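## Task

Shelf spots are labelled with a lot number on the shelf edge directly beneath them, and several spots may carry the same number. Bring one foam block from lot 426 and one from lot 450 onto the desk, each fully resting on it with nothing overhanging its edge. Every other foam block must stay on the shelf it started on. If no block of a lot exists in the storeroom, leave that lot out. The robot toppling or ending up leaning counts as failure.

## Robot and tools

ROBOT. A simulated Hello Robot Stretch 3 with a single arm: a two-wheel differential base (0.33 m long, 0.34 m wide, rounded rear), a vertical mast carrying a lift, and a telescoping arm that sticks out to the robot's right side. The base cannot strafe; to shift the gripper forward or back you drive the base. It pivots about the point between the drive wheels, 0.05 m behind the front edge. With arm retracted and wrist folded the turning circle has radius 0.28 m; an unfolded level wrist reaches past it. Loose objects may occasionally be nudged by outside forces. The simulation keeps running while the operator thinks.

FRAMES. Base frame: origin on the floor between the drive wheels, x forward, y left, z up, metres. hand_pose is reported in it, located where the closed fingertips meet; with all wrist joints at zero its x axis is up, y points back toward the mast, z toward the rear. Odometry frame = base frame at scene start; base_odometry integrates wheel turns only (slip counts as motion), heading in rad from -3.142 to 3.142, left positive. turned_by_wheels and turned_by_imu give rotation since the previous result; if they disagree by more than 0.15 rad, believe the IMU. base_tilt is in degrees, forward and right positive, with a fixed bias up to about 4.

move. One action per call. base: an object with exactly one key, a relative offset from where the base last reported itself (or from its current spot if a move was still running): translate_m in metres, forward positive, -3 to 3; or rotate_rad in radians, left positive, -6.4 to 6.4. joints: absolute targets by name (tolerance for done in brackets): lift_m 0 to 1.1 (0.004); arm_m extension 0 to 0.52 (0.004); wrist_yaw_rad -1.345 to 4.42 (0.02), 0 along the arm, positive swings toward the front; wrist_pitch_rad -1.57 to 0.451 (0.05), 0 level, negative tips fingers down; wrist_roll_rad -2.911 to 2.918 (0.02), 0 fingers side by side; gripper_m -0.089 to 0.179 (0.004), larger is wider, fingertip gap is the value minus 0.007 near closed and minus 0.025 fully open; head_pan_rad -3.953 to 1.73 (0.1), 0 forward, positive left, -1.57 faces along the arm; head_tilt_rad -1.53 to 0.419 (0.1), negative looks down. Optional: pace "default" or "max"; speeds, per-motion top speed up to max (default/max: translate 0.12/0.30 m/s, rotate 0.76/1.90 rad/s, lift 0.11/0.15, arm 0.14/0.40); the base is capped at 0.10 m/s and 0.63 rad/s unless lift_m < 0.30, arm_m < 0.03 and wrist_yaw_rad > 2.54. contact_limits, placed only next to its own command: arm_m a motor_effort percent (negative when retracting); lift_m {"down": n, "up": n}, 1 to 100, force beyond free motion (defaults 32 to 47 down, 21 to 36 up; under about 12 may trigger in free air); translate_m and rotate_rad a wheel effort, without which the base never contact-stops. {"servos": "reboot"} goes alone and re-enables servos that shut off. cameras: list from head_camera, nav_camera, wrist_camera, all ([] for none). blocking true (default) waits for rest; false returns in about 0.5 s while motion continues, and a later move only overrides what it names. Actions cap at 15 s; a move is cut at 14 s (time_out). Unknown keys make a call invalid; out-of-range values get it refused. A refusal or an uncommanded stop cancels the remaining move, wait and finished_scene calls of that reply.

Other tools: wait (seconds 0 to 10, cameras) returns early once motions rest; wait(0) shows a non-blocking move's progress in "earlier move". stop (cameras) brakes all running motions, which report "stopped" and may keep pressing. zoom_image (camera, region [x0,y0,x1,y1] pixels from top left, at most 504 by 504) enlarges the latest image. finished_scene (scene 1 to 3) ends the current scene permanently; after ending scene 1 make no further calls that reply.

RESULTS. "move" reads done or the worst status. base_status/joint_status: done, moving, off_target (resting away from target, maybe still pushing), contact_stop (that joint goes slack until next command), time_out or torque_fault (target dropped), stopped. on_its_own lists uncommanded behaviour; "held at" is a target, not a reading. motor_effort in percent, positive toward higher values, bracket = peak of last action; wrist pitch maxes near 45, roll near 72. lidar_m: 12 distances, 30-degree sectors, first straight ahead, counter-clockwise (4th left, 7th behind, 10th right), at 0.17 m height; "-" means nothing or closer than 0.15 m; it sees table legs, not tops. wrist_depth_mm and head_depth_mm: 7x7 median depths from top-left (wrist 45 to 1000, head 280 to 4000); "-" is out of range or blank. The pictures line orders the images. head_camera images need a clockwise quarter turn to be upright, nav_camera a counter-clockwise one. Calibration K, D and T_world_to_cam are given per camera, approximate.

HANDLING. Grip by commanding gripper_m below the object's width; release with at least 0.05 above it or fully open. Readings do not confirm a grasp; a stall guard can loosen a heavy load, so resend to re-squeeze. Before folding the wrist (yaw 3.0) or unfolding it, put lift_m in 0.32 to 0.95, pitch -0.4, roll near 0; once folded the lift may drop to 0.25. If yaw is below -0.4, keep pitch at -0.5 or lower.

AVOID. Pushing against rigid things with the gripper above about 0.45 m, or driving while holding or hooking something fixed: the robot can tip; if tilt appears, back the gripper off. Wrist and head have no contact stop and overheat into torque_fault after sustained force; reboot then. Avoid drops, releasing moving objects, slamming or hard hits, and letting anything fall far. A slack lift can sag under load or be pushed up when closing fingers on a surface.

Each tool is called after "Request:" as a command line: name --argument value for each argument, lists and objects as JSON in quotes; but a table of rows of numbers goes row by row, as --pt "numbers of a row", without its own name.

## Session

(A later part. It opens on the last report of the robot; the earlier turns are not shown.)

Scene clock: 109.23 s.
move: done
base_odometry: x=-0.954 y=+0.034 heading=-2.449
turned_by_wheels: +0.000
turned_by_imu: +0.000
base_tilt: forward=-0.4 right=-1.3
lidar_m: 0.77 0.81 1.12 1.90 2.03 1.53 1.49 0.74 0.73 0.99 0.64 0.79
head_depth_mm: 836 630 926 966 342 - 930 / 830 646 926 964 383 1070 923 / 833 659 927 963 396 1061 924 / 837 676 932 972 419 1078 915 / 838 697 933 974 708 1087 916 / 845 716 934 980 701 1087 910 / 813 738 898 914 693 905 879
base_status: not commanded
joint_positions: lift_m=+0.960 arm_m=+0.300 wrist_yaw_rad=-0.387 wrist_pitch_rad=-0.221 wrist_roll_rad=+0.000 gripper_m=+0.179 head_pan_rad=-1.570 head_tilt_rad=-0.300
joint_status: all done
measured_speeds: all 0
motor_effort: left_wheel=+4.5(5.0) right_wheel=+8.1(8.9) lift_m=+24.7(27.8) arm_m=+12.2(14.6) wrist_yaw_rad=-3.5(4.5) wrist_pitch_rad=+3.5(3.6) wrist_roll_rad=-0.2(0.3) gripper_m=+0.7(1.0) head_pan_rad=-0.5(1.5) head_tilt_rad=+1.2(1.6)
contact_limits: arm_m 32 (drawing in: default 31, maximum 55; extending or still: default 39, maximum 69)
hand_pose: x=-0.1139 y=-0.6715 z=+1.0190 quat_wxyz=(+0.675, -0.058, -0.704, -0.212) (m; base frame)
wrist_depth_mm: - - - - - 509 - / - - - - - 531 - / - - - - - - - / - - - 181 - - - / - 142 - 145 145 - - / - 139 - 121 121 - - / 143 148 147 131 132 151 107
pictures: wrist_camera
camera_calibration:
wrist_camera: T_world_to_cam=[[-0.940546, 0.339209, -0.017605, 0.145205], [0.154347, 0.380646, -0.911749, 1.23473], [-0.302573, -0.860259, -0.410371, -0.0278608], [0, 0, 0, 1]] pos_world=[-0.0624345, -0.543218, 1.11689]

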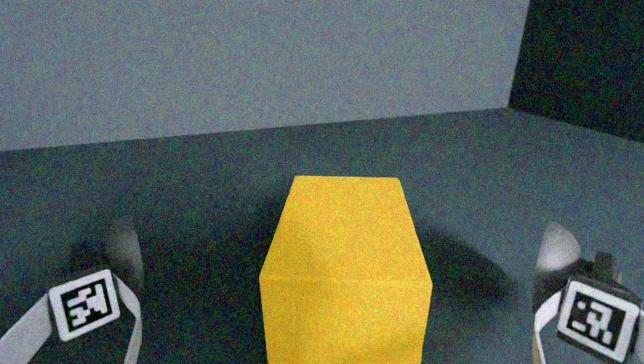

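Request:
move --joints '{"gripper_m":0.03}' --cameras '[]'

Request:
move --joints '{"lift_m":1.0}' --cameras '["wrist_camera"]'

Request:
move --joints '{"arm_m":0.0}' --speeds '{"arm_m":0.25}' --cameras '["wrist_camera"]'

Request:
move --base '{"rotate_rad":1.95}' --joints '{"lift_m":0.85}' --cameras '[]'

Request:
move --base '{"translate_m":0.73}' --cameras '[]'

Request:
move --base '{"translate_m":0.71}' --cameras '["wrist_camera"]'

Request:
move --base '{"rotate_rad":-0.4}' --joints '{"head_pan_rad":-1.57,"head_tilt_rad":-0.5}' --cameras '["head_camera","wrist_camera"]'

Scene clock: 131.43 s.
move: done
base_odometry: x=-0.954 y=+0.034 heading=-2.449
turned_by_wheels: +0.000
turned_by_imu: +0.000
base_tilt: forward=-0.2 right=-1.2
lidar_m: 0.77 0.81 1.12 1.90 2.03 1.53 1.49 0.74 0.73 0.99 0.64 0.79
head_depth_mm: 837 631 922 967 343 - 927 / 834 643 924 965 382 1074 923 / 836 660 929 965 396 1063 916 / 837 677 929 974 419 1083 915 / 842 696 933 972 708 1085 911 / 843 719 938 976 699 1089 909 / 810 737 897 911 695 904 874
base_status: not commanded
joint_positions: lift_m=+0.960 arm_m=+0.300 wrist_yaw_rad=-0.387 wrist_pitch_rad=-0.221 wrist_roll_rad=+0.000 gripper_m=+0.031 head_pan_rad=-1.570 head_tilt_rad=-0.300
joint_status: all done
measured_speeds: all 0
motor_effort: left_wheel=+4.2(4.9) right_wheel=+7.5(8.5) lift_m=+28.0(28.8) arm_m=+11.8(12.9) wrist_yaw_rad=-3.2(4.0) wrist_pitch_rad=+3.5(3.6) wrist_roll_rad=+0.2(0.3) gripper_m=-14.1(84.6) head_pan_rad=+0.4(0.8) head_tilt_rad=+2.4(2.5)
contact_limits: arm_m 32 (drawing in: default 31, maximum 55; extending or still: default 39, maximum 69)
hand_pose: x=-0.1139 y=-0.6715 z=+1.0190 quat_wxyz=(+0.675, -0.058, -0.704, -0.212) (m; base frame)
wrist_depth_mm: - - - - - 504 - / - - - - - 538 - / - - - - - - - / - - - 181 - - - / - - 151 145 145 - - / - - 130 127 124 - - / 153 143 147 138 142 146 151
pictures: none
No camera images: "cameras" was empty.

Scene clock: 132.60 s.
move: done
base_odometry: x=-0.954 y=+0.034 heading=-2.449
turned_by_wheels: +0.000
turned_by_imu: +0.000
base_tilt: forward=-0.3 right=-1.2
lidar_m: 0.77 0.81 1.12 1.89 2.03 1.53 1.49 0.74 0.73 0.99 0.64 0.79
head_depth_mm: 838 630 923 957 - 1078 934 / 838 643 921 954 610 1069 925 / 833 659 931 393 369 1062 921 / 837 676 931 959 413 1081 914 / 840 694 935 972 707 1085 911 / 843 716 936 980 702 1083 909 / 812 737 894 915 695 904 878
base_status: not commanded
joint_positions: lift_m=+1.000 arm_m=+0.300 wrist_yaw_rad=-0.387 wrist_pitch_rad=-0.221 wrist_roll_rad=+0.000 gripper_m=+0.031 head_pan_rad=-1.570 head_tilt_rad=-0.300
joint_status: all done
measured_speeds: all 0
motor_effort: left_wheel=+4.1(4.7) right_wheel=+7.8(8.4) lift_m=+28.0(32.6) arm_m=+11.7(12.3) wrist_yaw_rad=-2.9(4.4) wrist_pitch_rad=+3.5(3.6) wrist_roll_rad=-0.2(0.3) gripper_m=-14.0(14.4) head_pan_rad=+0.5(0.8) head_tilt_rad=+2.2(3.1)
contact_limits: arm_m 32 (drawing in: default 31, maximum 55; extending or still: default 39, maximum 69)
hand_pose: x=-0.1139 y=-0.6715 z=+1.0590 quat_wxyz=(+0.675, -0.058, -0.704, -0.212) (m; base frame)
wrist_depth_mm: - - - - - 508 - / - - - - - 534 - / - - - - - - - / - - - 182 - - - / - - 152 145 146 - - / - - 130 127 123 - - / - - - 137 127 108 -
pictures: wrist_camera
camera_calibration:
wrist_camera: T_world_to_cam=[[-0.940503, 0.339326, -0.0176534, 0.146031], [0.154431, 0.380601, -0.911753, 1.27119], [-0.302663, -0.860233, -0.410359, -0.0114517], [0, 0, 0, 1]] pos_world=[-0.0624345, -0.543218, 1.15689]

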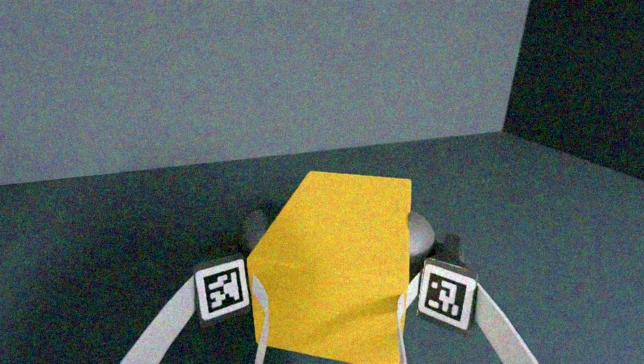

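Scene clock: 135.80 s.
move: done
base_odometry: x=-0.954 y=+0.034 heading=-2.449
turned_by_wheels: +0.000
turned_by_imu: +0.000
base_tilt: forward=-0.4 right=-1.1
lidar_m: 0.77 0.81 1.12 1.90 2.04 1.53 1.49 0.74 0.74 0.99 0.64 0.79
head_depth_mm: 837 629 923 972 735 - - / 835 643 926 973 727 - - / 838 658 927 975 722 575 - / 842 673 929 972 712 1082 945 / 839 694 935 972 709 1089 913 / 842 715 938 975 702 1089 912 / 813 739 894 915 697 907 875
base_status: not commanded
joint_positions: lift_m=+1.000 arm_m=+0.001 wrist_yaw_rad=-0.387 wrist_pitch_rad=-0.221 wrist_roll_rad=+0.000 gripper_m=+0.031 head_pan_rad=-1.570 head_tilt_rad=-0.300
joint_status: all done
measured_speeds: all 0
motor_effort: left_wheel=+4.3(4.8) right_wheel=+8.1(8.5) lift_m=+26.0(27.9) arm_m=-11.7(13.5) wrist_yaw_rad=-3.2(4.1) wrist_pitch_rad=+3.5(3.6) wrist_roll_rad=+0.0(0.3) gripper_m=-14.2(14.5) head_pan_rad=+1.0(1.3) head_tilt_rad=+3.4(4.4)
hand_pose: x=-0.1139 y=-0.3721 z=+1.0590 quat_wxyz=(+0.675, -0.058, -0.704, -0.212) (m; base frame)
wrist_depth_mm: - - - - 766 - - / - - - - 807 - - / - - - - - - - / - - - 182 - - - / - - 153 145 146 - - / - - 130 127 124 - - / - - - 137 127 108 -
pictures: wrist_camera
camera_calibration:
wrist_camera: T_world_to_cam=[[-0.940503, 0.339326, -0.0176534, 0.0444031], [0.154431, 0.380601, -0.911753, 1.1572], [-0.302663, -0.860233, -0.410359, 0.246188], [0, 0, 0, 1]] pos_world=[-0.0624345, -0.243718, 1.15689]

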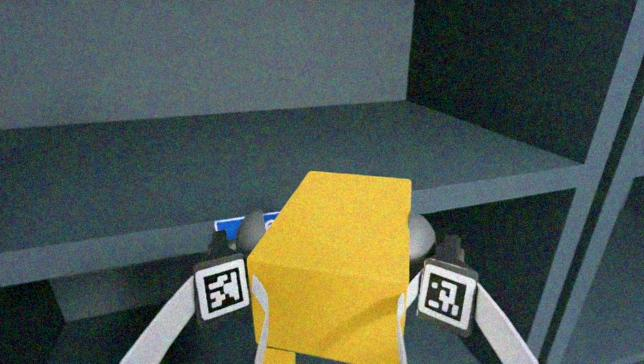

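Scene clock: 140.00 s.
move: done
base_odometry: x=-0.954 y=+0.034 heading=-0.500
turned_by_wheels: +1.950
turned_by_imu: +1.918
base_tilt: forward=-0.5 right=-1.3
lidar_m: 2.42 1.61 1.49 1.51 0.98 0.99 0.64 0.86 0.77 0.78 0.98 1.12
head_depth_mm: 633 658 686 715 749 782 809 / 659 685 716 745 780 820 832 / 685 712 747 780 819 859 902 / 713 745 779 816 860 906 957 / 743 778 819 857 902 954 1010 / 777 814 853 900 950 1004 1062 / 832 878 926 983 1041 1106 1180
base_status: done
joint_positions: lift_m=+0.850 arm_m=+0.001 wrist_yaw_rad=-0.387 wrist_pitch_rad=-0.221 wrist_roll_rad=+0.000 gripper_m=+0.031 head_pan_rad=-1.570 head_tilt_rad=-0.300
joint_status: all done
measured_speeds: all 0
motor_effort: left_wheel=-8.6(12.7) right_wheel=+9.1(12.4) lift_m=+24.1(28.1) arm_m=-11.8(12.9) wrist_yaw_rad=-2.5(3.9) wrist_pitch_rad=+3.5(3.6) wrist_roll_rad=+0.2(0.3) gripper_m=-14.0(14.7) head_pan_rad=+1.2(1.6) head_tilt_rad=+4.4(5.0)
hand_pose: x=-0.1139 y=-0.3721 z=+0.9090 quat_wxyz=(+0.675, -0.058, -0.704, -0.212) (m; base frame)
wrist_depth_mm: - - - - - 459 - / - - - - - 493 - / 571 - - - - 518 - / 597 - - 182 - 553 - / - - 152 145 146 594 - / - - 130 127 124 - - / - 95 - 137 127 118 -
pictures: none
No camera images: "cameras" was empty.

Scene clock: 148.43 s.
move: done
base_odometry: x=-0.313 y=-0.316 heading=-0.500
turned_by_wheels: +0.000
turned_by_imu: +0.000
base_tilt: forward=-0.3 right=-1.3
lidar_m: 1.96 1.30 1.21 1.22 1.54 1.23 1.36 1.15 1.05 0.72 1.02 1.76
head_depth_mm: 893 927 961 1004 1050 1096 1128 / 927 966 1008 1046 1099 1153 1170 / 966 1005 1045 1096 1146 1214 1263 / 1009 1047 1098 1149 1193 1000 1343 / 1053 1097 1149 1208 1245 904 771 / 1095 1150 1207 1278 1297 898 688 / 1150 1207 1270 1354 1284 892 688
base_status: done
joint_positions: lift_m=+0.850 arm_m=+0.001 wrist_yaw_rad=-0.387 wrist_pitch_rad=-0.221 wrist_roll_rad=+0.000 gripper_m=+0.031 head_pan_rad=-1.570 head_tilt_rad=-0.300
joint_status: not commanded
measured_speeds: all 0
motor_effort: left_wheel=+1.3(8.6) right_wheel=+8.8(13.8) lift_m=+25.6(26.0) arm_m=-11.1(12.7) wrist_yaw_rad=-3.5(4.5) wrist_pitch_rad=+3.5(3.6) wrist_roll_rad=+0.3(0.4) gripper_m=-14.0(14.6) head_pan_rad=+2.1(2.3) head_tilt_rad=+4.8(6.3)
hand_pose: x=-0.1140 y=-0.3721 z=+0.9090 quat_wxyz=(+0.675, -0.058, -0.704, -0.212) (m; base frame)
wrist_depth_mm: - - - - - - - / - - - - - - - / - - - - - - - / - - - 182 - - - / - - 153 145 145 - - / - - 130 127 124 - - / - - - 137 131 - -
pictures: none
No camera images: "cameras" was empty.

Scene clock: 156.67 s.
move: done
base_odometry: x=+0.310 y=-0.656 heading=-0.500
turned_by_wheels: +0.000
turned_by_imu: +0.000
base_tilt: forward=-0.3 right=-1.2
lidar_m: 1.51 1.01 0.93 0.94 1.19 1.86 2.07 1.46 0.89 0.76 1.35 2.41
head_depth_mm: 1125 1173 1220 1273 1290 928 708 / 1168 1223 1269 1324 1338 922 703 / 1223 1267 1325 1382 1315 917 701 / 1273 1325 1389 1447 1304 910 721 / 1323 1386 1456 1528 1301 908 770 / 1391 1456 1520 1613 1296 902 1384 / 1464 1531 1618 1701 1277 893 1463
base_status: done
joint_positions: lift_m=+0.850 arm_m=+0.001 wrist_yaw_rad=-0.387 wrist_pitch_rad=-0.221 wrist_roll_rad=+0.000 gripper_m=+0.031 head_pan_rad=-1.570 head_tilt_rad=-0.300
joint_status: not commanded
measured_speeds: all 0
motor_effort: left_wheel=+3.1(8.6) right_wheel=+6.8(13.6) lift_m=+26.4(27.2) arm_m=-9.9(11.9) wrist_yaw_rad=-2.3(4.2) wrist_pitch_rad=+3.5(3.6) wrist_roll_rad=+0.2(0.4) gripper_m=-13.8(14.5) head_pan_rad=+3.2(3.6) head_tilt_rad=+5.0(6.2)
hand_pose: x=-0.1140 y=-0.3721 z=+0.9090 quat_wxyz=(+0.675, -0.058, -0.704, -0.212) (m; base frame)
wrist_depth_mm: - - - - - - - / - - - - - - - / - - - - - - - / - - - 181 - - - / - - 152 145 145 - - / - - 130 127 124 - - / - - - 137 130 - -
pictures: wrist_camera
camera_calibration:
wrist_camera: T_world_to_cam=[[-0.940503, 0.339326, -0.0176534, 0.0417551], [0.154431, 0.380601, -0.911753, 1.02044], [-0.302663, -0.860233, -0.410359, 0.184634], [0, 0, 0, 1]] pos_world=[-0.0624345, -0.243718, 1.00689]

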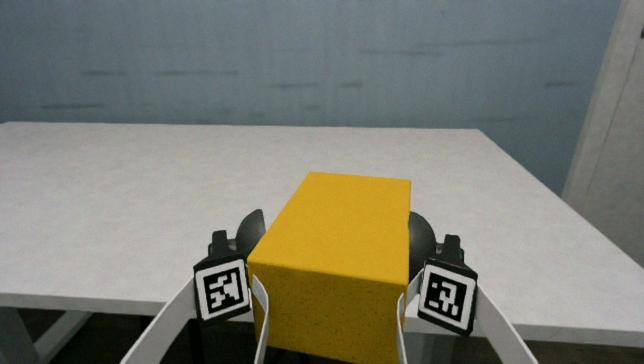

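Scene clock: 158.40 s.
move: done
base_odometry: x=+0.310 y=-0.656 heading=-0.899
turned_by_wheels: -0.400
turned_by_imu: -0.393
base_tilt: forward=-0.3 right=-1.1
lidar_m: 2.42 1.31 0.97 0.93 0.97 1.33 1.85 1.88 0.90 0.89 0.76 1.35
head_depth_mm: 1123 1210 1314 1437 1538 757 1290 / 1115 1208 1314 1384 951 470 437 / 1115 1210 1316 1350 940 723 285 / 1120 1207 1317 1336 935 743 1315 / 1119 1206 1310 1317 925 763 1305 / 1118 1212 1313 1301 919 762 1290 / 1118 1206 1319 1285 910 756 1229
base_status: done
joint_positions: lift_m=+0.850 arm_m=+0.001 wrist_yaw_rad=-0.388 wrist_pitch_rad=-0.221 wrist_roll_rad=+0.000 gripper_m=+0.031 head_pan_rad=-1.570 head_tilt_rad=-0.500
joint_status: all done
measured_speeds: all 0
motor_effort: left_wheel=+9.1(12.3) right_wheel=-10.2(12.9) lift_m=+26.9(27.4) arm_m=-10.6(11.3) wrist_yaw_rad=-2.7(4.1) wrist_pitch_rad=+3.5(3.6) wrist_roll_rad=+0.1(0.3) gripper_m=-13.9(14.5) head_pan_rad=+3.5(5.3) head_tilt_rad=-4.2(6.2)
hand_pose: x=-0.1140 y=-0.3721 z=+0.9090 quat_wxyz=(+0.675, -0.058, -0.704, -0.212) (m; base frame)
wrist_depth_mm: - - - - - - - / - - - - - - - / - - - - - - - / - - - 182 - - - / - - 152 145 152 - - / - - 130 127 124 - - / - 95 147 137 - - -
pictures: head_camera (sideways), wrist_camera
camera_calibration:
head_camera: T_world_to_cam=[[-0.0465476, 0.431921, -0.900709, 1.1878], [0.997503, -0.0278494, -0.0649045, 0.0779957], [-0.0531178, -0.901481, -0.429546, 0.514941], [0, 0, 0, 1]] pos_world=[0.00484082, -0.0466545, 1.29612]
wrist_camera: T_world_to_cam=[[-0.940475, 0.339407, -0.0176155, 0.0417387], [0.154427, 0.380587, -0.91176, 1.02044], [-0.302753, -0.860207, -0.410346, 0.184623], [0, 0, 0, 1]] pos_world=[-0.0624344, -0.243718, 1.00689]

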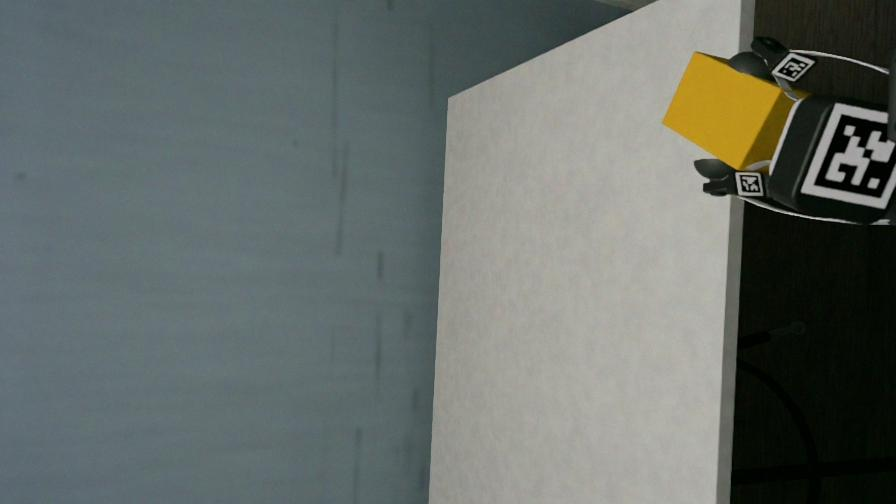

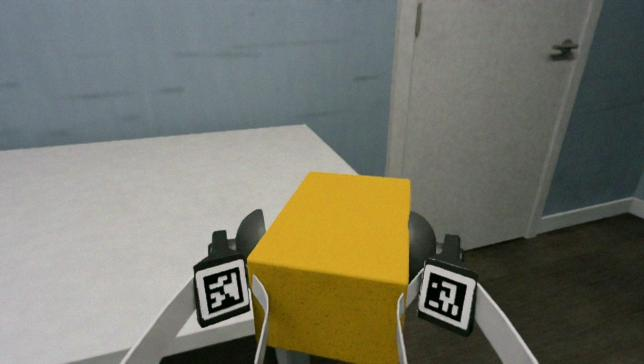

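Request:
move --joints '{"arm_m":0.37,"lift_m":0.78}' --cameras '[]'

Request:
move --joints '{"lift_m":0.68}' --speeds '{"lift_m":0.05}' --contact_limits '{"lift_m":{"down":14}}' --cameras '["wrist_camera"]'

Scene clock: 172.97 s.
move: done
base_odometry: x=+0.310 y=-0.656 heading=-0.899
turned_by_wheels: +0.000
turned_by_imu: +0.000
base_tilt: forward=-0.3 right=-1.1
lidar_m: 2.42 1.31 0.96 0.93 0.97 1.33 1.86 1.88 0.90 0.89 0.76 1.34
head_depth_mm: 1121 1212 1313 1441 1540 756 326 / 1117 1201 1309 1386 876 373 334 / 1120 1203 1316 1341 541 722 1270 / 1114 1208 1314 1323 567 719 1300 / 1111 1204 1314 1316 925 767 1287 / 1123 1206 1315 1303 917 759 1287 / 1118 1204 1316 1287 910 754 1225
base_status: not commanded
joint_positions: lift_m=+0.780 arm_m=+0.370 wrist_yaw_rad=-0.388 wrist_pitch_rad=-0.221 wrist_roll_rad=+0.000 gripper_m=+0.031 head_pan_rad=-1.570 head_tilt_rad=-0.500
joint_status: all done
measured_speeds: all 0
motor_effort: left_wheel=+8.6(9.3) right_wheel=-9.6(10.6) lift_m=+24.4(27.7) arm_m=+12.6(15.4) wrist_yaw_rad=-2.8(3.9) wrist_pitch_rad=+3.4(3.6) wrist_roll_rad=+0.2(0.3) gripper_m=-13.8(14.4) head_pan_rad=+3.2(4.1) head_tilt_rad=-4.4(5.2)
hand_pose: x=-0.1140 y=-0.7415 z=+0.8390 quat_wxyz=(+0.675, -0.058, -0.704, -0.212) (m; base frame)
wrist_depth_mm: - - - - - - - / - - - - - - - / - - - - - - - / - - - 182 181 - - / - - 152 145 146 - - / - - 130 127 123 - - / - - - 137 127 108 -
pictures: none
No camera images: "cameras" was empty.

Scene clock: 175.57 s.
move: done
base_odometry: x=+0.310 y=-0.656 heading=-0.899
turned_by_wheels: +0.000
turned_by_imu: +0.000
base_tilt: forward=-0.3 right=-1.2
lidar_m: 2.41 1.32 0.96 0.93 0.97 1.33 1.86 1.88 0.89 0.89 0.76 1.35
head_depth_mm: 1120 1211 1321 1444 1536 757 1331 / 1120 1204 1323 1388 950 727 410 / 1117 1209 1312 1344 870 576 1248 / 1113 1204 1315 1334 930 613 1312 / 1119 1205 1315 1317 924 763 1295 / 1117 1207 1318 1302 917 759 1298 / 1121 1205 1319 1293 910 755 1226
base_status: not commanded
joint_positions: lift_m=+0.680 arm_m=+0.370 wrist_yaw_rad=-0.389 wrist_pitch_rad=-0.184 wrist_roll_rad=+0.000 gripper_m=+0.031 head_pan_rad=-1.570 head_tilt_rad=-0.500
joint_status: all done
measured_speeds: all 0
motor_effort: left_wheel=+8.5(9.0) right_wheel=-9.4(10.6) lift_m=+20.3(26.1) arm_m=+11.1(13.5) wrist_yaw_rad=-1.2(3.9) wrist_pitch_rad=-3.4(3.6) wrist_roll_rad=+0.2(0.3) gripper_m=-13.9(14.5) head_pan_rad=+2.9(3.7) head_tilt_rad=-3.4(4.3)
contact_limits: lift_m down 14 (down: maximum 72; up: maximum 65)
hand_pose: x=-0.1153 y=-0.7440 z=+0.7482 quat_wxyz=(+0.679, -0.072, -0.703, -0.200) (m; base frame)
wrist_depth_mm: - - - - - - - / - - - - - - - / - - - - - - - / - - - 186 - - - / - - 152 145 145 - - / - - 130 127 123 - - / - - - 136 129 108 -
pictures: wrist_camera
camera_calibration:
wrist_camera: T_world_to_cam=[[-0.940257, 0.340085, -0.0161054, 0.163211], [0.141877, 0.348379, -0.926554, 1.00137], [-0.309496, -0.873484, -0.375816, -0.238151], [0, 0, 0, 1]] pos_world=[-0.0623181, -0.612382, 0.84095]

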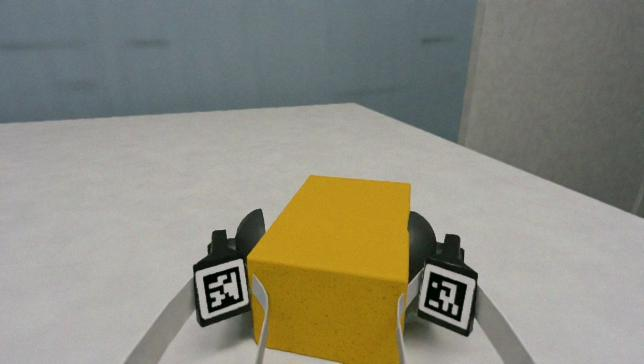

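Request:
move --joints '{"lift_m":0.685,"gripper_m":0.16}' --cameras '[]'

Request:
move --joints '{"arm_m":0.01}' --speeds '{"arm_m":0.3}' --cameras '["head_camera"]'

Request:
move --base '{"rotate_rad":0.2}' --joints '{"wrist_yaw_rad":3.0,"wrist_pitch_rad":-0.4,"gripper_m":0.1}' --pace "max" --cameras '[]'

Request:
move --joints '{"lift_m":0.28,"head_pan_rad":0.3,"head_tilt_rad":-0.3}' --pace "max" --cameras '["nav_camera"]'

Request:
move --base '{"translate_m":1.88}' --pace "max" --contact_limits '{"translate_m":50}' --cameras '[]'

Request:
move --base '{"rotate_rad":1.41}' --pace "max" --cameras '["nav_camera"]'

Scene clock: 210.87 s.
move: done
base_odometry: x=+0.310 y=-0.656 heading=-0.899
turned_by_wheels: +0.000
turned_by_imu: +0.000
base_tilt: forward=-0.3 right=-1.1
lidar_m: 2.42 1.31 0.96 0.93 0.97 1.33 1.86 1.88 0.90 0.89 0.76 1.35
head_depth_mm: 1116 1206 1309 1446 1535 759 1323 / 1118 1200 1317 1387 949 705 404 / 1120 1216 1319 1348 880 569 1244 / 1117 1209 1319 1335 929 610 1308 / 1109 1206 1316 1317 927 762 1298 / 1117 1208 1319 1299 917 760 1289 / 1119 1206 1317 1288 912 755 1229
base_status: not commanded
joint_positions: lift_m=+0.685 arm_m=+0.370 wrist_yaw_rad=-0.389 wrist_pitch_rad=-0.213 wrist_roll_rad=+0.000 gripper_m=+0.160 head_pan_rad=-1.570 head_tilt_rad=-0.500
joint_status: all done
measured_speeds: all 0
motor_effort: left_wheel=+8.2(8.8) right_wheel=-8.9(10.1) lift_m=+26.6(28.9) arm_m=+8.1(10.4) wrist_yaw_rad=-1.3(2.5) wrist_pitch_rad=+2.1(3.5) wrist_roll_rad=-0.3(0.3) gripper_m=+0.3(82.0) head_pan_rad=+2.3(3.4) head_tilt_rad=-2.8(3.1)
hand_pose: x=-0.1145 y=-0.7419 z=+0.7459 quat_wxyz=(+0.676, -0.062, -0.704, -0.210) (m; base frame)
wrist_depth_mm: - - - - - - - / - - - - - - - / - - - - - - - / - - - 174 174 - - / - 145 - 139 139 - - / - 125 - 128 122 135 - / 112 - - 138 130 - 109
pictures: none
No camera images: "cameras" was empty.

Scene clock: 214.37 s.
move: done
base_odometry: x=+0.310 y=-0.656 heading=-0.899
turned_by_wheels: +0.000
turned_by_imu: +0.000
base_tilt: forward=-0.3 right=-1.2
lidar_m: 2.42 1.31 0.97 0.93 0.97 1.34 1.86 1.88 0.90 0.89 0.76 1.35
head_depth_mm: 1118 1207 1317 1445 1521 759 1326 / 1116 1203 1318 1387 944 753 1320 / 1115 1216 1319 1348 881 747 1266 / 1119 1213 1311 1332 933 745 1275 / 1113 1206 1317 1310 928 765 1299 / 1119 1212 1314 1299 917 759 1284 / 1115 1210 1312 1283 912 753 1225
base_status: not commanded
joint_positions: lift_m=+0.685 arm_m=+0.010 wrist_yaw_rad=-0.389 wrist_pitch_rad=-0.214 wrist_roll_rad=+0.000 gripper_m=+0.160 head_pan_rad=-1.570 head_tilt_rad=-0.500
joint_status: all done
measured_speeds: all 0
motor_effort: left_wheel=+8.6(8.6) right_wheel=-8.9(9.9) lift_m=+23.7(27.4) arm_m=-12.5(14.1) wrist_yaw_rad=-2.4(2.9) wrist_pitch_rad=+2.1(2.2) wrist_roll_rad=-0.2(0.3) gripper_m=+0.4(1.2) head_pan_rad=+2.6(3.3) head_tilt_rad=-1.8(3.4)
hand_pose: x=-0.1145 y=-0.3819 z=+0.7457 quat_wxyz=(+0.675, -0.061, -0.704, -0.210) (m; base frame)
wrist_depth_mm: - - - - - - - / - - - - - - - / - - - - - - - / - - - - - - - / - 148 - - - - - / 511 128 - - - 135 - / 115 966 - - - 984 112
pictures: head_camera (sideways)
camera_calibration:
head_camera: T_world_to_cam=[[-0.0466511, 0.432519, -0.900417, 1.18745], [0.997509, -0.0275795, -0.0649295, 0.0780404], [-0.0529163, -0.901203, -0.430155, 0.515744], [0, 0, 0, 1]] pos_world=[0.00484108, -0.0466517, 1.29611]

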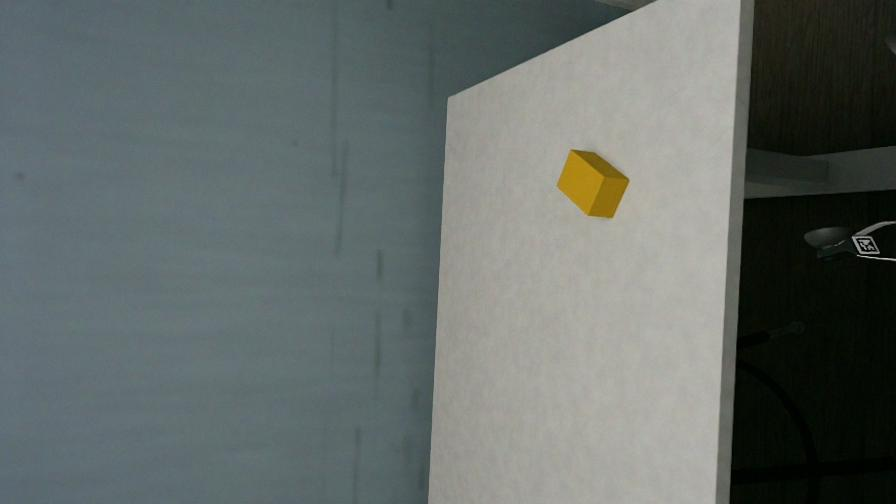

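Scene clock: 216.37 s.
move: done
base_odometry: x=+0.310 y=-0.656 heading=-0.700
turned_by_wheels: +0.200
turned_by_imu: +0.196
base_tilt: forward=-0.4 right=-1.3
lidar_m: 2.42 1.12 0.93 0.93 1.04 1.71 1.86 1.60 0.89 0.76 1.04 2.42
head_depth_mm: 1077 1158 1246 1319 958 732 1284 / 1097 1182 1274 1346 947 727 1255 / 1119 1201 1309 1352 938 749 1305 / 1147 1234 1339 1325 932 768 1303 / 1162 1254 1374 1317 924 790 1302 / 1190 1284 1417 1294 922 1041 1259 / 1212 1317 1440 1284 913 1320 1292
base_status: done
joint_positions: lift_m=+0.685 arm_m=+0.010 wrist_yaw_rad=+2.997 wrist_pitch_rad=-0.412 wrist_roll_rad=+0.000 gripper_m=+0.100 head_pan_rad=-1.570 head_tilt_rad=-0.500
joint_status: all done
measured_speeds: all 0
motor_effort: left_wheel=-8.4(12.4) right_wheel=+8.8(11.9) lift_m=+29.2(29.2) arm_m=-0.8(12.4) wrist_yaw_rad=+1.4(7.3) wrist_pitch_rad=+1.7(3.9) wrist_roll_rad=-0.3(0.3) gripper_m=+0.6(83.5) head_pan_rad=+2.4(3.3) head_tilt_rad=-0.6(2.6)
hand_pose: x=+0.0112 y=+0.0679 z=+0.6991 quat_wxyz=(+0.194, +0.700, +0.094, +0.680) (m; base frame)
wrist_depth_mm: - 146 903 - - - 870 / - 158 - - - - - / - 172 - - - - - / - - - - - - - / - - 207 - - - - / - 124 253 - 953 943 968 / 898 836 294 861 845 809 849
pictures: none
No camera images: "cameras" was empty.

Scene clock: 219.87 s.
move: done
base_odometry: x=+0.310 y=-0.656 heading=-0.700
turned_by_wheels: +0.000
turned_by_imu: +0.000
base_tilt: forward=-0.2 right=-1.3
lidar_m: 2.41 1.12 0.93 0.93 1.05 1.71 1.86 1.60 0.89 0.76 1.04 2.42
head_depth_mm: 2074 2126 2203 2284 2404 2048 1567 / 2134 2231 2334 2392 2503 2017 1538 / 2261 2346 2440 2559 2634 1995 1525 / 2386 2485 2573 2754 2717 2011 1532 / 1430 1493 1551 1645 1727 1781 1530 / 1220 1271 1325 1389 1453 1527 1486 / 1082 1111 1158 1201 1253 1306 1359
base_status: not commanded
joint_positions: lift_m=+0.280 arm_m=+0.010 wrist_yaw_rad=+2.997 wrist_pitch_rad=-0.414 wrist_roll_rad=+0.000 gripper_m=+0.100 head_pan_rad=+0.301 head_tilt_rad=-0.300
joint_status: all done
measured_speeds: all 0
motor_effort: left_wheel=-8.1(8.7) right_wheel=+8.1(8.8) lift_m=+26.4(28.3) arm_m=+12.1(13.4) wrist_yaw_rad=+1.1(3.3) wrist_pitch_rad=+2.0(2.1) wrist_roll_rad=-0.1(0.3) gripper_m=+0.6(0.9) head_pan_rad=-3.1(5.4) head_tilt_rad=+6.1(10.1)
hand_pose: x=+0.0111 y=+0.0676 z=+0.2936 quat_wxyz=(+0.195, +0.700, +0.095, +0.680) (m; base frame)
wrist_depth_mm: - 146 908 - - - 846 / - 158 - - - - - / 917 172 821 911 886 895 866 / 727 668 661 705 708 693 694 / 608 574 207 588 584 584 573 / 515 125 248 311 486 486 496 / 460 259 263 270 432 413 428
pictures: nav_camera (sideways)
camera_calibration:
nav_camera: T_world_to_cam=[[0.252886, 0.0963755, 0.962684, -1.21154], [0.310207, -0.950571, 0.0136748, 0.0304785], [0.916417, 0.295173, -0.270283, 0.299438], [0, 0, 0, 1]] pos_world=[0.0225185, 0.0573491, 1.24685]

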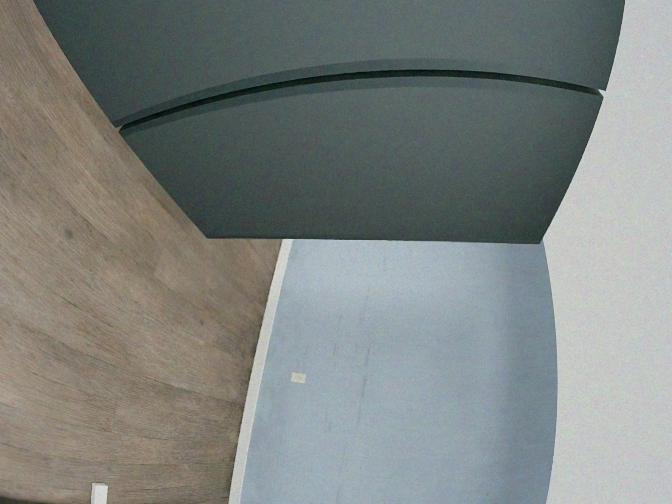

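Scene clock: 227.57 s.
move: done
base_odometry: x=+1.748 y=-1.867 heading=-0.700
turned_by_wheels: +0.000
turned_by_imu: +0.001
base_tilt: forward=-0.3 right=-1.3
lidar_m: 0.59 0.67 1.09 0.95 0.83 1.01 3.68 1.84 1.50 1.32 0.71 0.59
head_depth_mm: 479 495 514 538 558 583 609 / 502 522 544 566 591 618 648 / 530 551 573 600 627 658 694 / 558 582 607 638 669 705 747 / 591 618 648 681 717 757 804 / 625 656 692 730 773 819 869 / 669 705 742 788 833 892 953
base_status: done
joint_positions: lift_m=+0.280 arm_m=+0.010 wrist_yaw_rad=+2.998 wrist_pitch_rad=-0.414 wrist_roll_rad=+0.000 gripper_m=+0.100 head_pan_rad=+0.300 head_tilt_rad=-0.300
joint_status: not commanded
measured_speeds: all 0
motor_effort: left_wheel=-1.3(13.4) right_wheel=+8.0(14.5) lift_m=+24.2(29.1) arm_m=-2.3(11.9) wrist_yaw_rad=+1.2(3.6) wrist_pitch_rad=+2.1(2.2) wrist_roll_rad=-0.3(0.3) gripper_m=+0.7(0.9) head_pan_rad=-2.9(3.9) head_tilt_rad=+2.5(6.2)
contact_limits: translate_m 50 (maximum 100)
hand_pose: x=+0.0110 y=+0.0676 z=+0.2936 quat_wxyz=(+0.195, +0.700, +0.095, +0.680) (m; base frame)
wrist_depth_mm: - 146 - - - - - / - 158 - - - - - / - 171 818 904 897 887 832 / 735 670 227 710 708 701 699 / 597 585 208 587 591 584 576 / 510 125 247 309 491 483 491 / 456 259 264 270 437 413 430
pictures: none
No camera images: "cameras" was empty.

Scene clock: 229.60 s.
move: done
base_odometry: x=+1.748 y=-1.867 heading=+0.710
turned_by_wheels: +1.410
turned_by_imu: +1.382
base_tilt: forward=-0.4 right=-1.2
lidar_m: 2.01 0.69 0.80 2.40 2.07 1.50 1.73 0.82 0.61 0.60 0.62 0.87
head_depth_mm: 1665 1729 1797 1884 1983 1997 1567 / 1722 1787 1866 1949 2060 2030 1550 / 1772 1837 1929 2020 2129 2021 1538 / 1826 1908 2009 2104 2223 1999 1549 / 883 923 972 1023 1084 1149 1240 / 714 740 771 802 844 880 929 / 601 619 638 660 686 716 758
base_status: done
joint_positions: lift_m=+0.280 arm_m=+0.010 wrist_yaw_rad=+2.998 wrist_pitch_rad=-0.414 wrist_roll_rad=+0.000 gripper_m=+0.100 head_pan_rad=+0.300 head_tilt_rad=-0.300
joint_status: not commanded
measured_speeds: all 0
motor_effort: left_wheel=-6.3(15.0) right_wheel=+8.5(14.3) lift_m=+24.6(25.3) arm_m=-12.6(12.7) wrist_yaw_rad=+1.4(2.9) wrist_pitch_rad=+2.1(2.2) wrist_roll_rad=-0.2(0.3) gripper_m=+0.6(0.8) head_pan_rad=-2.1(3.2) head_tilt_rad=+2.3(3.6)
hand_pose: x=+0.0110 y=+0.0676 z=+0.2936 quat_wxyz=(+0.195, +0.700, +0.095, +0.680) (m; base frame)
wrist_depth_mm: - 146 - - - - - / - 158 - - - - - / 957 173 829 906 891 878 - / 726 675 226 707 697 696 640 / 605 576 208 586 592 579 574 / 510 125 249 311 486 485 497 / 453 258 265 271 435 413 430
pictures: nav_camera (sideways)
camera_calibration:
nav_camera: T_world_to_cam=[[0.252703, 0.0959621, 0.962773, -1.21165], [0.30902, -0.950957, 0.0136744, 0.0304899], [0.916868, 0.294061, -0.269964, 0.299005], [0, 0, 0, 1]] pos_world=[0.0226186, 0.0573417, 1.24685]

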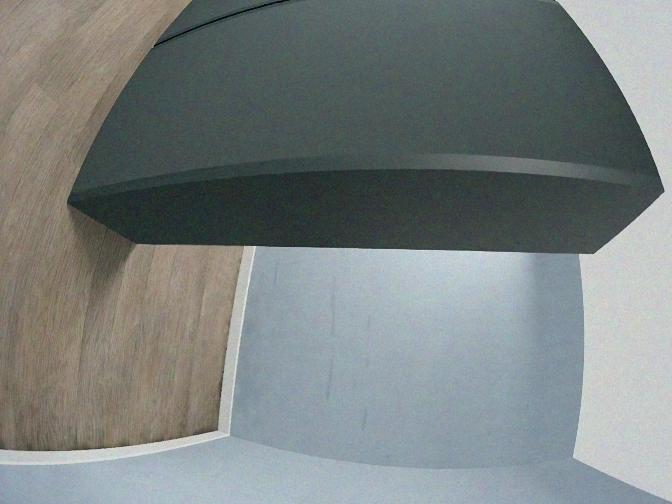

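Request:
move --base '{"translate_m":1.53}' --pace "max" --contact_limits '{"translate_m":50}' --cameras '[]'

Request:
move --base '{"rotate_rad":-1.59}' --joints '{"head_pan_rad":-2.4,"head_tilt_rad":-0.35}' --pace "max" --cameras '["head_camera","nav_camera"]'

Request:
move --base '{"translate_m":-0.75}' --joints '{"head_pan_rad":-1.9,"head_tilt_rad":-0.5}' --pace "max" --cameras '["head_camera","nav_camera"]'

Request:
move --joints '{"head_pan_rad":-2.4,"head_tilt_rad":-0.35}' --pace "max" --cameras '["head_camera","nav_camera"]'

Scene clock: 246.73 s.
move: done
base_odometry: x=+2.908 y=-0.870 heading=+0.709
turned_by_wheels: +0.000
turned_by_imu: +0.000
base_tilt: forward=-0.3 right=-1.2
lidar_m: 0.49 0.52 0.72 2.17 1.33 0.64 2.26 0.88 0.66 0.64 0.67 0.51
head_depth_mm: 384 399 416 433 453 475 500 / 395 412 429 450 472 494 522 / 408 426 445 466 489 515 543 / 422 440 461 484 509 537 568 / 436 456 478 502 531 561 594 / 452 473 497 523 554 585 623 / 467 491 518 547 578 614 654
base_status: done
joint_positions: lift_m=+0.280 arm_m=+0.010 wrist_yaw_rad=+2.998 wrist_pitch_rad=-0.414 wrist_roll_rad=+0.000 gripper_m=+0.100 head_pan_rad=+0.300 head_tilt_rad=-0.300
joint_status: not commanded
measured_speeds: all 0
motor_effort: left_wheel=-2.4(13.4) right_wheel=+8.0(14.0) lift_m=+26.9(27.9) arm_m=-6.8(12.8) wrist_yaw_rad=+1.6(3.5) wrist_pitch_rad=+2.1(2.2) wrist_roll_rad=-0.1(0.4) gripper_m=+0.6(0.8) head_pan_rad=-1.3(2.7) head_tilt_rad=-1.3(1.8)
contact_limits: translate_m 50 (maximum 100)
hand_pose: x=+0.0110 y=+0.0676 z=+0.2936 quat_wxyz=(+0.195, +0.700, +0.095, +0.680) (m; base frame)
wrist_depth_mm: - 145 - - - - 532 / - 158 - - - 967 536 / - 173 824 903 899 835 538 / 684 664 226 716 706 700 550 / 602 575 208 587 589 587 538 / 510 125 248 311 484 481 497 / 455 260 263 271 439 415 430
pictures: none
No camera images: "cameras" was empty.

Scene clock: 249.23 s.
move: done
base_odometry: x=+2.908 y=-0.870 heading=-0.880
turned_by_wheels: -1.590
turned_by_imu: -1.559
base_tilt: forward=-0.4 right=-1.1
lidar_m: 0.64 0.67 0.51 0.49 0.52 0.72 2.19 1.33 0.64 2.24 0.88 0.65
head_depth_mm: 1150 1180 1248 1311 1420 1736 1503 / 1247 1262 1346 1336 1441 1501 1439 / 1313 1015 1458 1039 1540 1176 1396 / 1187 1039 1347 1074 1403 1119 1294 / 1055 845 1209 973 769 1069 881 / 536 568 605 648 697 753 821 / 604 648 695 755 824 900 997
base_status: done
joint_positions: lift_m=+0.280 arm_m=+0.010 wrist_yaw_rad=+2.998 wrist_pitch_rad=-0.414 wrist_roll_rad=+0.000 gripper_m=+0.100 head_pan_rad=-2.408 head_tilt_rad=-0.350
joint_status: all done
measured_speeds: translate_m=+0.000 rotate_rad=+0.000 lift_m=+0.000 arm_m=+0.000 wrist_yaw_rad=+0.000 wrist_pitch_rad=+0.000 wrist_roll_rad=+0.000 head_pan_rad=+0.024 head_tilt_rad=+0.000
motor_effort: left_wheel=+5.2(15.5) right_wheel=-9.4(15.0) lift_m=+27.6(28.2) arm_m=-10.7(12.5) wrist_yaw_rad=+1.1(2.9) wrist_pitch_rad=+2.1(2.2) wrist_roll_rad=-0.1(0.3) gripper_m=+0.3(0.8) head_pan_rad=+2.9(5.0) head_tilt_rad=-3.6(6.2)
hand_pose: x=+0.0110 y=+0.0676 z=+0.2936 quat_wxyz=(+0.195, +0.700, +0.095, +0.680) (m; base frame)
wrist_depth_mm: 480 146 493 506 516 528 530 / 519 158 524 547 543 - - / - 171 179 - - - - / - 186 198 - 655 673 672 / 602 581 207 595 580 588 575 / 509 125 249 310 488 485 493 / 455 260 264 271 438 409 433
pictures: head_camera (sideways), nav_camera (sideways)
camera_calibration:
head_camera: T_world_to_cam=[[0.186794, 0.230526, -0.954969, 1.25722], [0.639512, -0.766442, -0.0599259, 0.0737358], [-0.745743, -0.59952, -0.290591, 0.338358], [0, 0, 0, 1]] pos_world=[-0.029668, -0.0304543, 1.30335]
nav_camera: T_world_to_cam=[[-0.224923, -0.225541, 0.947914, -1.18928], [-0.680336, 0.732787, 0.0129234, 0.0375305], [-0.697533, -0.641993, -0.318265, 0.371741], [0, 0, 0, 1]] pos_world=[0.017337, -0.0570797, 1.24517]

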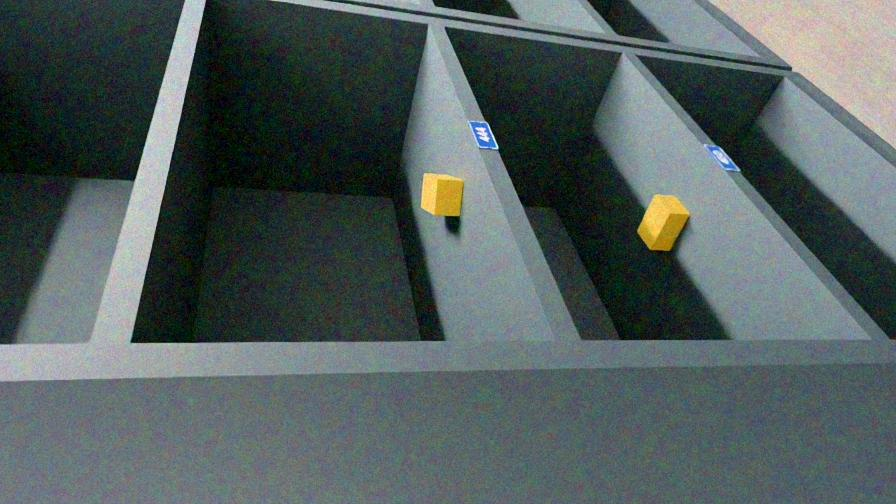

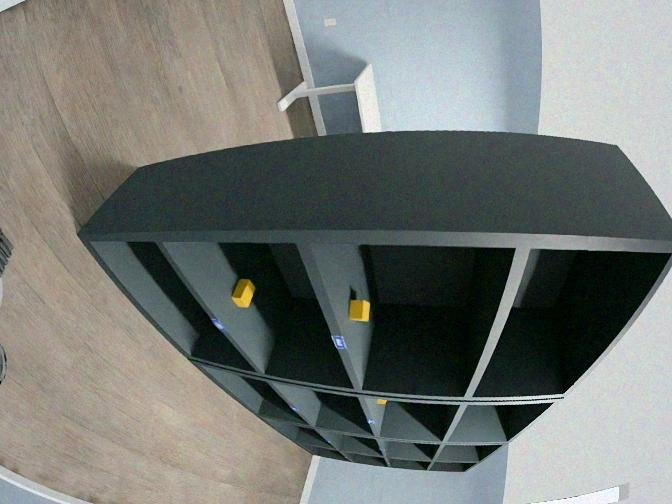

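Scene clock: 253.07 s.
move: done
base_odometry: x=+2.431 y=-0.292 heading=-0.880
turned_by_wheels: +0.000
turned_by_imu: -0.001
base_tilt: forward=-0.5 right=-1.1
lidar_m: 1.38 0.72 0.53 0.52 0.54 0.75 2.27 0.71 0.75 0.94 0.59 1.42
head_depth_mm: 705 756 780 739 824 861 941 / 824 897 945 729 1006 961 1047 / 832 905 979 722 1144 951 846 / 804 871 950 716 1133 946 818 / 781 848 919 640 1082 943 789 / 758 819 887 656 563 936 762 / 738 795 860 691 557 934 762
base_status: done
joint_positions: lift_m=+0.280 arm_m=+0.010 wrist_yaw_rad=+2.998 wrist_pitch_rad=-0.414 wrist_roll_rad=+0.000 gripper_m=+0.100 head_pan_rad=-1.900 head_tilt_rad=-0.501
joint_status: all done
measured_speeds: all 0
motor_effort: left_wheel=+2.5(10.6) right_wheel=-8.8(19.2) lift_m=+28.2(29.1) arm_m=-2.5(11.3) wrist_yaw_rad=+0.6(2.9) wrist_pitch_rad=+2.1(2.2) wrist_roll_rad=-0.1(0.5) gripper_m=+0.7(0.9) head_pan_rad=-3.0(5.5) head_tilt_rad=+5.2(6.4)
hand_pose: x=+0.0110 y=+0.0676 z=+0.2936 quat_wxyz=(+0.195, +0.700, +0.095, +0.680) (m; base frame)
wrist_depth_mm: 498 146 514 524 528 540 541 / 536 158 179 - - - - / - 171 179 - - - - / - 190 198 658 664 682 668 / 595 582 208 590 577 591 579 / 510 125 249 310 482 483 491 / 461 260 263 270 439 409 430
pictures: head_camera (sideways), nav_camera (sideways)
camera_calibration:
head_camera: T_world_to_cam=[[0.0961375, 0.424878, -0.900131, 1.18614], [0.934836, -0.349092, -0.0649339, 0.0784146], [-0.341818, -0.835232, -0.430752, 0.518258], [0, 0, 0, 1]] pos_world=[-0.0101871, -0.0437246, 1.29601]
nav_camera: T_world_to_cam=[[-0.131491, -0.437889, 0.889361, -1.11347], [-0.951636, 0.307049, 0.0104813, 0.0422909], [-0.277668, -0.84497, -0.457085, 0.549819], [0, 0, 0, 1]] pos_world=[0.0465006, -0.035982, 1.24115]

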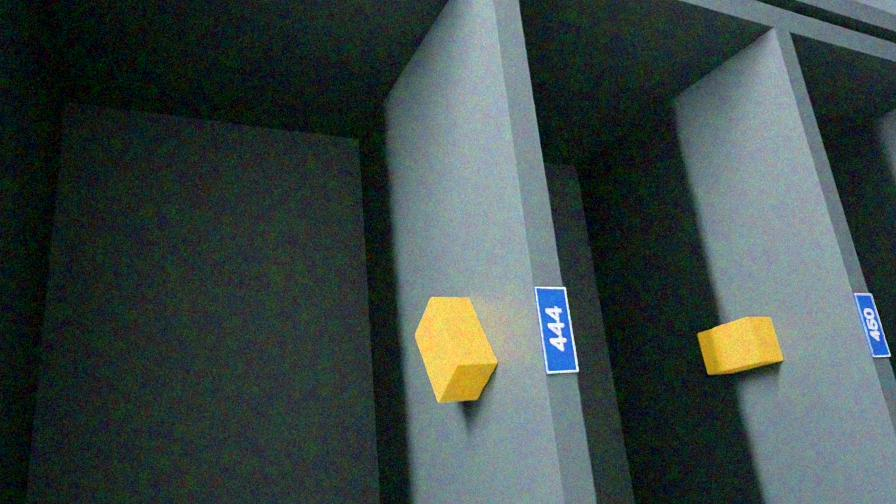

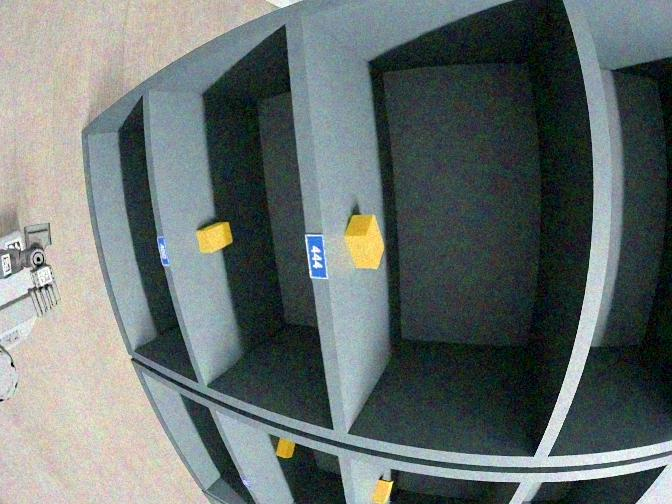

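Scene clock: 253.83 s.
move: done
base_odometry: x=+2.431 y=-0.292 heading=-0.880
turned_by_wheels: +0.000
turned_by_imu: +0.000
base_tilt: forward=-0.5 right=-1.3
lidar_m: 1.38 0.72 0.53 0.52 0.54 0.75 2.27 0.71 0.75 0.94 0.59 1.42
head_depth_mm: 1326 1344 1420 1448 1537 1656 1508 / 1422 1413 1544 1265 1605 1611 1446 / 1326 944 1522 1115 1588 1180 1394 / 601 643 683 726 794 848 927 / 624 669 715 759 763 863 871 / 674 748 809 848 678 995 870 / 517 849 925 961 634 1071 867
base_status: not commanded
joint_positions: lift_m=+0.280 arm_m=+0.010 wrist_yaw_rad=+2.998 wrist_pitch_rad=-0.414 wrist_roll_rad=+0.000 gripper_m=+0.100 head_pan_rad=-2.417 head_tilt_rad=-0.345
joint_status: all done
measured_speeds: all 0
motor_effort: left_wheel=+2.0(2.7) right_wheel=-8.4(9.4) lift_m=+28.8(29.0) arm_m=-0.1(2.0) wrist_yaw_rad=+1.4(2.6) wrist_pitch_rad=+2.1(2.1) wrist_roll_rad=+0.0(0.3) gripper_m=+0.3(0.8) head_pan_rad=+0.2(4.0) head_tilt_rad=+3.6(7.5)
hand_pose: x=+0.0110 y=+0.0676 z=+0.2936 quat_wxyz=(+0.195, +0.700, +0.095, +0.680) (m; base frame)
wrist_depth_mm: 500 146 521 524 524 539 539 / 529 158 180 - - - - / - 171 179 - - - - / - 189 197 660 675 671 672 / 601 576 208 588 586 579 575 / 513 125 250 312 487 482 493 / 458 259 265 271 438 415 430
pictures: head_camera (sideways), nav_camera (sideways)
camera_calibration:
head_camera: T_world_to_cam=[[0.185115, 0.225902, -0.9564, 1.25907], [0.632944, -0.771884, -0.0598104, 0.0736097], [-0.751741, -0.594276, -0.285871, 0.332254], [0, 0, 0, 1]] pos_world=[-0.0298948, -0.0301575, 1.30356]
nav_camera: T_world_to_cam=[[-0.223361, -0.220629, 0.949438, -1.19127], [-0.674211, 0.738424, 0.012982, 0.0373748], [-0.703953, -0.637222, -0.313686, 0.365786], [0, 0, 0, 1]] pos_world=[0.0166117, -0.0573403, 1.24529]

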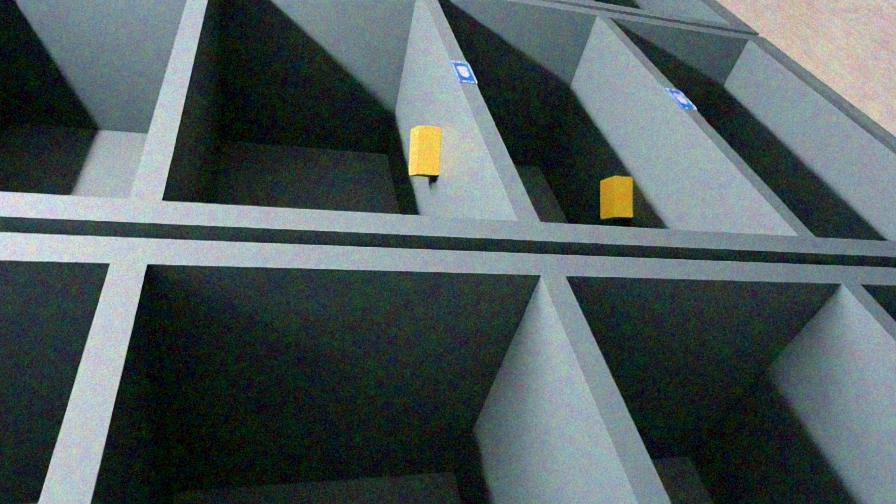

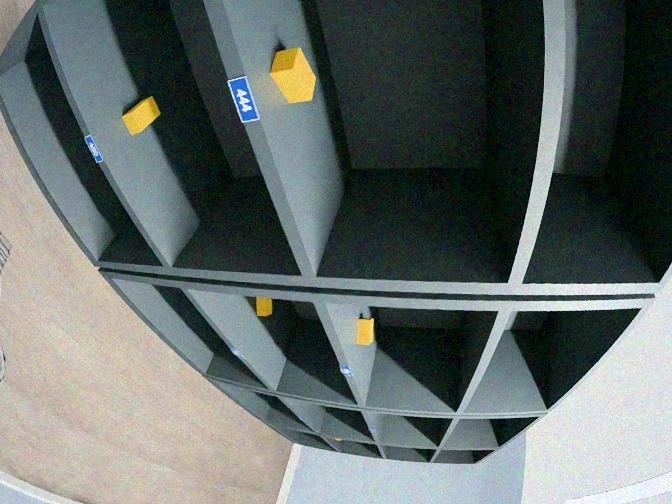

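Request:
move --base '{"translate_m":-0.12}' --joints '{"lift_m":0.54,"head_pan_rad":-1.57,"head_tilt_rad":-0.5}' --pace "max" --cameras '[]'

Request:
move --joints '{"wrist_yaw_rad":0,"wrist_pitch_rad":-0.4}' --pace "max" --cameras '["head_camera"]'

Request:
move --joints '{"wrist_pitch_rad":-0.2,"gripper_m":0.179}' --pace "max" --cameras '["wrist_camera"]'

Scene clock: 275.37 s.
move: done
base_odometry: x=+2.354 y=-0.200 heading=-0.880
turned_by_wheels: +0.000
turned_by_imu: +0.001
base_tilt: forward=-0.4 right=-1.3
lidar_m: 1.50 0.72 0.54 0.52 0.54 0.76 2.30 0.67 0.63 0.94 0.66 1.54
head_depth_mm: 756 822 893 732 584 961 784 / 760 824 897 722 580 955 780 / 763 824 901 714 573 953 775 / 765 826 900 626 567 942 770 / 764 832 908 697 1077 936 786 / 769 835 905 692 1072 935 782 / 771 835 900 685 1064 929 779
base_status: done
joint_positions: lift_m=+0.540 arm_m=+0.010 wrist_yaw_rad=+2.998 wrist_pitch_rad=-0.414 wrist_roll_rad=+0.000 gripper_m=+0.100 head_pan_rad=-1.568 head_tilt_rad=-0.505
joint_status: all done
measured_speeds: all 0
motor_effort: left_wheel=-2.8(10.7) right_wheel=-2.2(15.2) lift_m=+26.6(32.7) arm_m=+12.8(12.8) wrist_yaw_rad=+1.6(2.9) wrist_pitch_rad=+2.1(2.2) wrist_roll_rad=+0.0(0.5) gripper_m=+0.6(1.0) head_pan_rad=-3.1(5.3) head_tilt_rad=+3.5(7.8)
hand_pose: x=+0.0110 y=+0.0676 z=+0.5536 quat_wxyz=(+0.195, +0.700, +0.096, +0.680) (m; base frame)
wrist_depth_mm: 501 146 517 527 535 534 542 / 540 158 174 - - - - / - 171 178 - - - - / - 187 195 - - - - / - - 153 - - - - / 783 - 247 802 766 775 788 / 747 680 294 711 687 673 703
pictures: none
No camera images: "cameras" was empty.

Scene clock: 277.20 s.
move: done
base_odometry: x=+2.354 y=-0.200 heading=-0.880
turned_by_wheels: +0.000
turned_by_imu: +0.000
base_tilt: forward=-0.4 right=-1.2
lidar_m: 1.50 0.72 0.54 0.52 0.55 0.76 2.29 0.67 0.62 0.94 0.66 1.54
head_depth_mm: 760 821 895 740 588 967 783 / 764 827 895 732 585 960 779 / 764 824 895 722 577 953 777 / 766 826 902 626 574 945 771 / 768 830 905 700 569 944 770 / 768 831 908 698 1077 937 784 / 768 835 906 689 1068 933 780
base_status: not commanded
joint_positions: lift_m=+0.540 arm_m=+0.010 wrist_yaw_rad=+0.003 wrist_pitch_rad=-0.414 wrist_roll_rad=+0.000 gripper_m=+0.100 head_pan_rad=-1.570 head_tilt_rad=-0.500
joint_status: all done
measured_speeds: all 0
motor_effort: left_wheel=-2.0(2.7) right_wheel=-2.5(3.2) lift_m=+24.0(26.7) arm_m=+10.7(13.5) wrist_yaw_rad=-4.0(9.1) wrist_pitch_rad=+2.2(4.5) wrist_roll_rad=+0.2(0.3) gripper_m=+0.7(0.8) head_pan_rad=-3.2(3.6) head_tilt_rad=+3.7(5.4)
hand_pose: x=-0.0208 y=-0.3799 z=+0.5535 quat_wxyz=(+0.693, +0.147, -0.691, -0.145) (m; base frame)
wrist_depth_mm: - - - - - - 567 / - - - - - - - / 302 300 309 309 305 300 287 / 293 286 280 267 267 264 259 / - - 149 - - 789 - / - - 131 - - 127 - / - 122 - - - 117 -
pictures: head_camera (sideways)
camera_calibration:
head_camera: T_world_to_cam=[[-0.0466511, 0.432519, -0.900417, 1.18745], [0.997509, -0.0275795, -0.0649295, 0.0780404], [-0.0529163, -0.901203, -0.430155, 0.515744], [0, 0, 0, 1]] pos_world=[0.00484108, -0.0466517, 1.29611]

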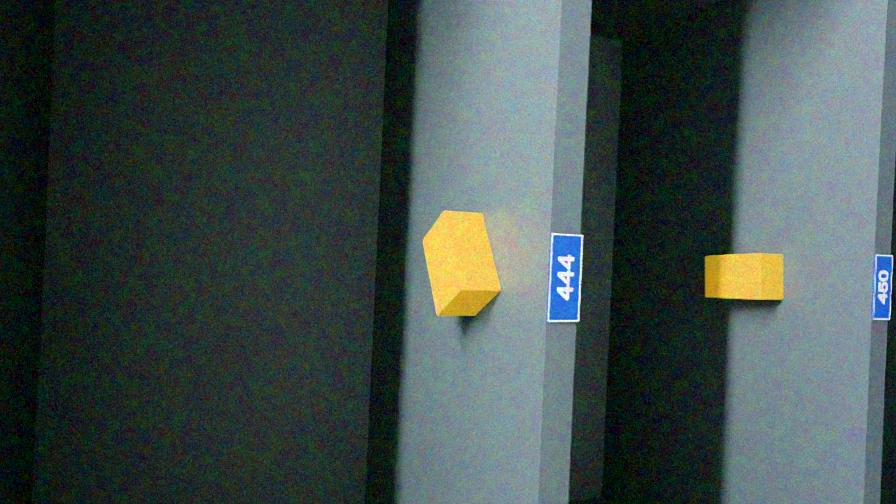

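Scene clock: 278.53 s.
move: done
base_odometry: x=+2.354 y=-0.200 heading=-0.880
turned_by_wheels: +0.000
turned_by_imu: +0.000
base_tilt: forward=-0.3 right=-1.4
lidar_m: 1.50 0.72 0.54 0.52 0.55 0.76 2.30 0.67 0.62 0.94 0.66 1.54
head_depth_mm: 761 822 891 737 589 964 783 / 762 827 896 730 584 959 779 / 764 825 897 722 578 955 776 / 768 828 905 624 573 946 774 / 764 827 907 702 571 944 767 / 768 832 906 695 1074 937 786 / 770 830 907 690 1072 934 783
base_status: not commanded
joint_positions: lift_m=+0.540 arm_m=+0.010 wrist_yaw_rad=+0.003 wrist_pitch_rad=-0.223 wrist_roll_rad=+0.000 gripper_m=+0.179 head_pan_rad=-1.570 head_tilt_rad=-0.500
joint_status: all done
measured_speeds: all 0
motor_effort: left_wheel=-2.3(2.8) right_wheel=-2.3(3.3) lift_m=+26.6(27.5) arm_m=+8.2(10.9) wrist_yaw_rad=-2.3(5.2) wrist_pitch_rad=+3.9(5.1) wrist_roll_rad=-0.3(0.3) gripper_m=+0.6(83.1) head_pan_rad=-2.9(3.6) head_tilt_rad=+3.9(4.6)
hand_pose: x=-0.0208 y=-0.3995 z=+0.5985 quat_wxyz=(+0.703, +0.080, -0.702, -0.078) (m; base frame)
wrist_depth_mm: - - - - - - 576 / - - - - - - - / - - - - - - - / - - - - - - - / 299 289 298 294 292 292 291 / 118 140 291 - 276 270 258 / - - - - - - 105
pictures: wrist_camera
camera_calibration:
wrist_camera: T_world_to_cam=[[-0.998865, -0.0442209, -0.0177215, -0.0211815], [-0.0021018, 0.412534, -0.91094, 0.74247], [0.0475933, -0.909868, -0.412159, 0.0502742], [0, 0, 0, 1]] pos_world=[-0.0219896, -0.261488, 0.696691]

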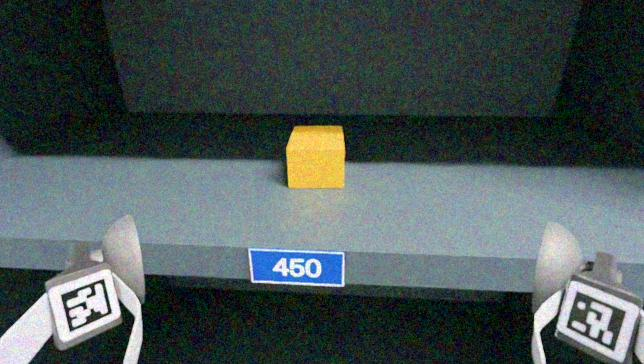

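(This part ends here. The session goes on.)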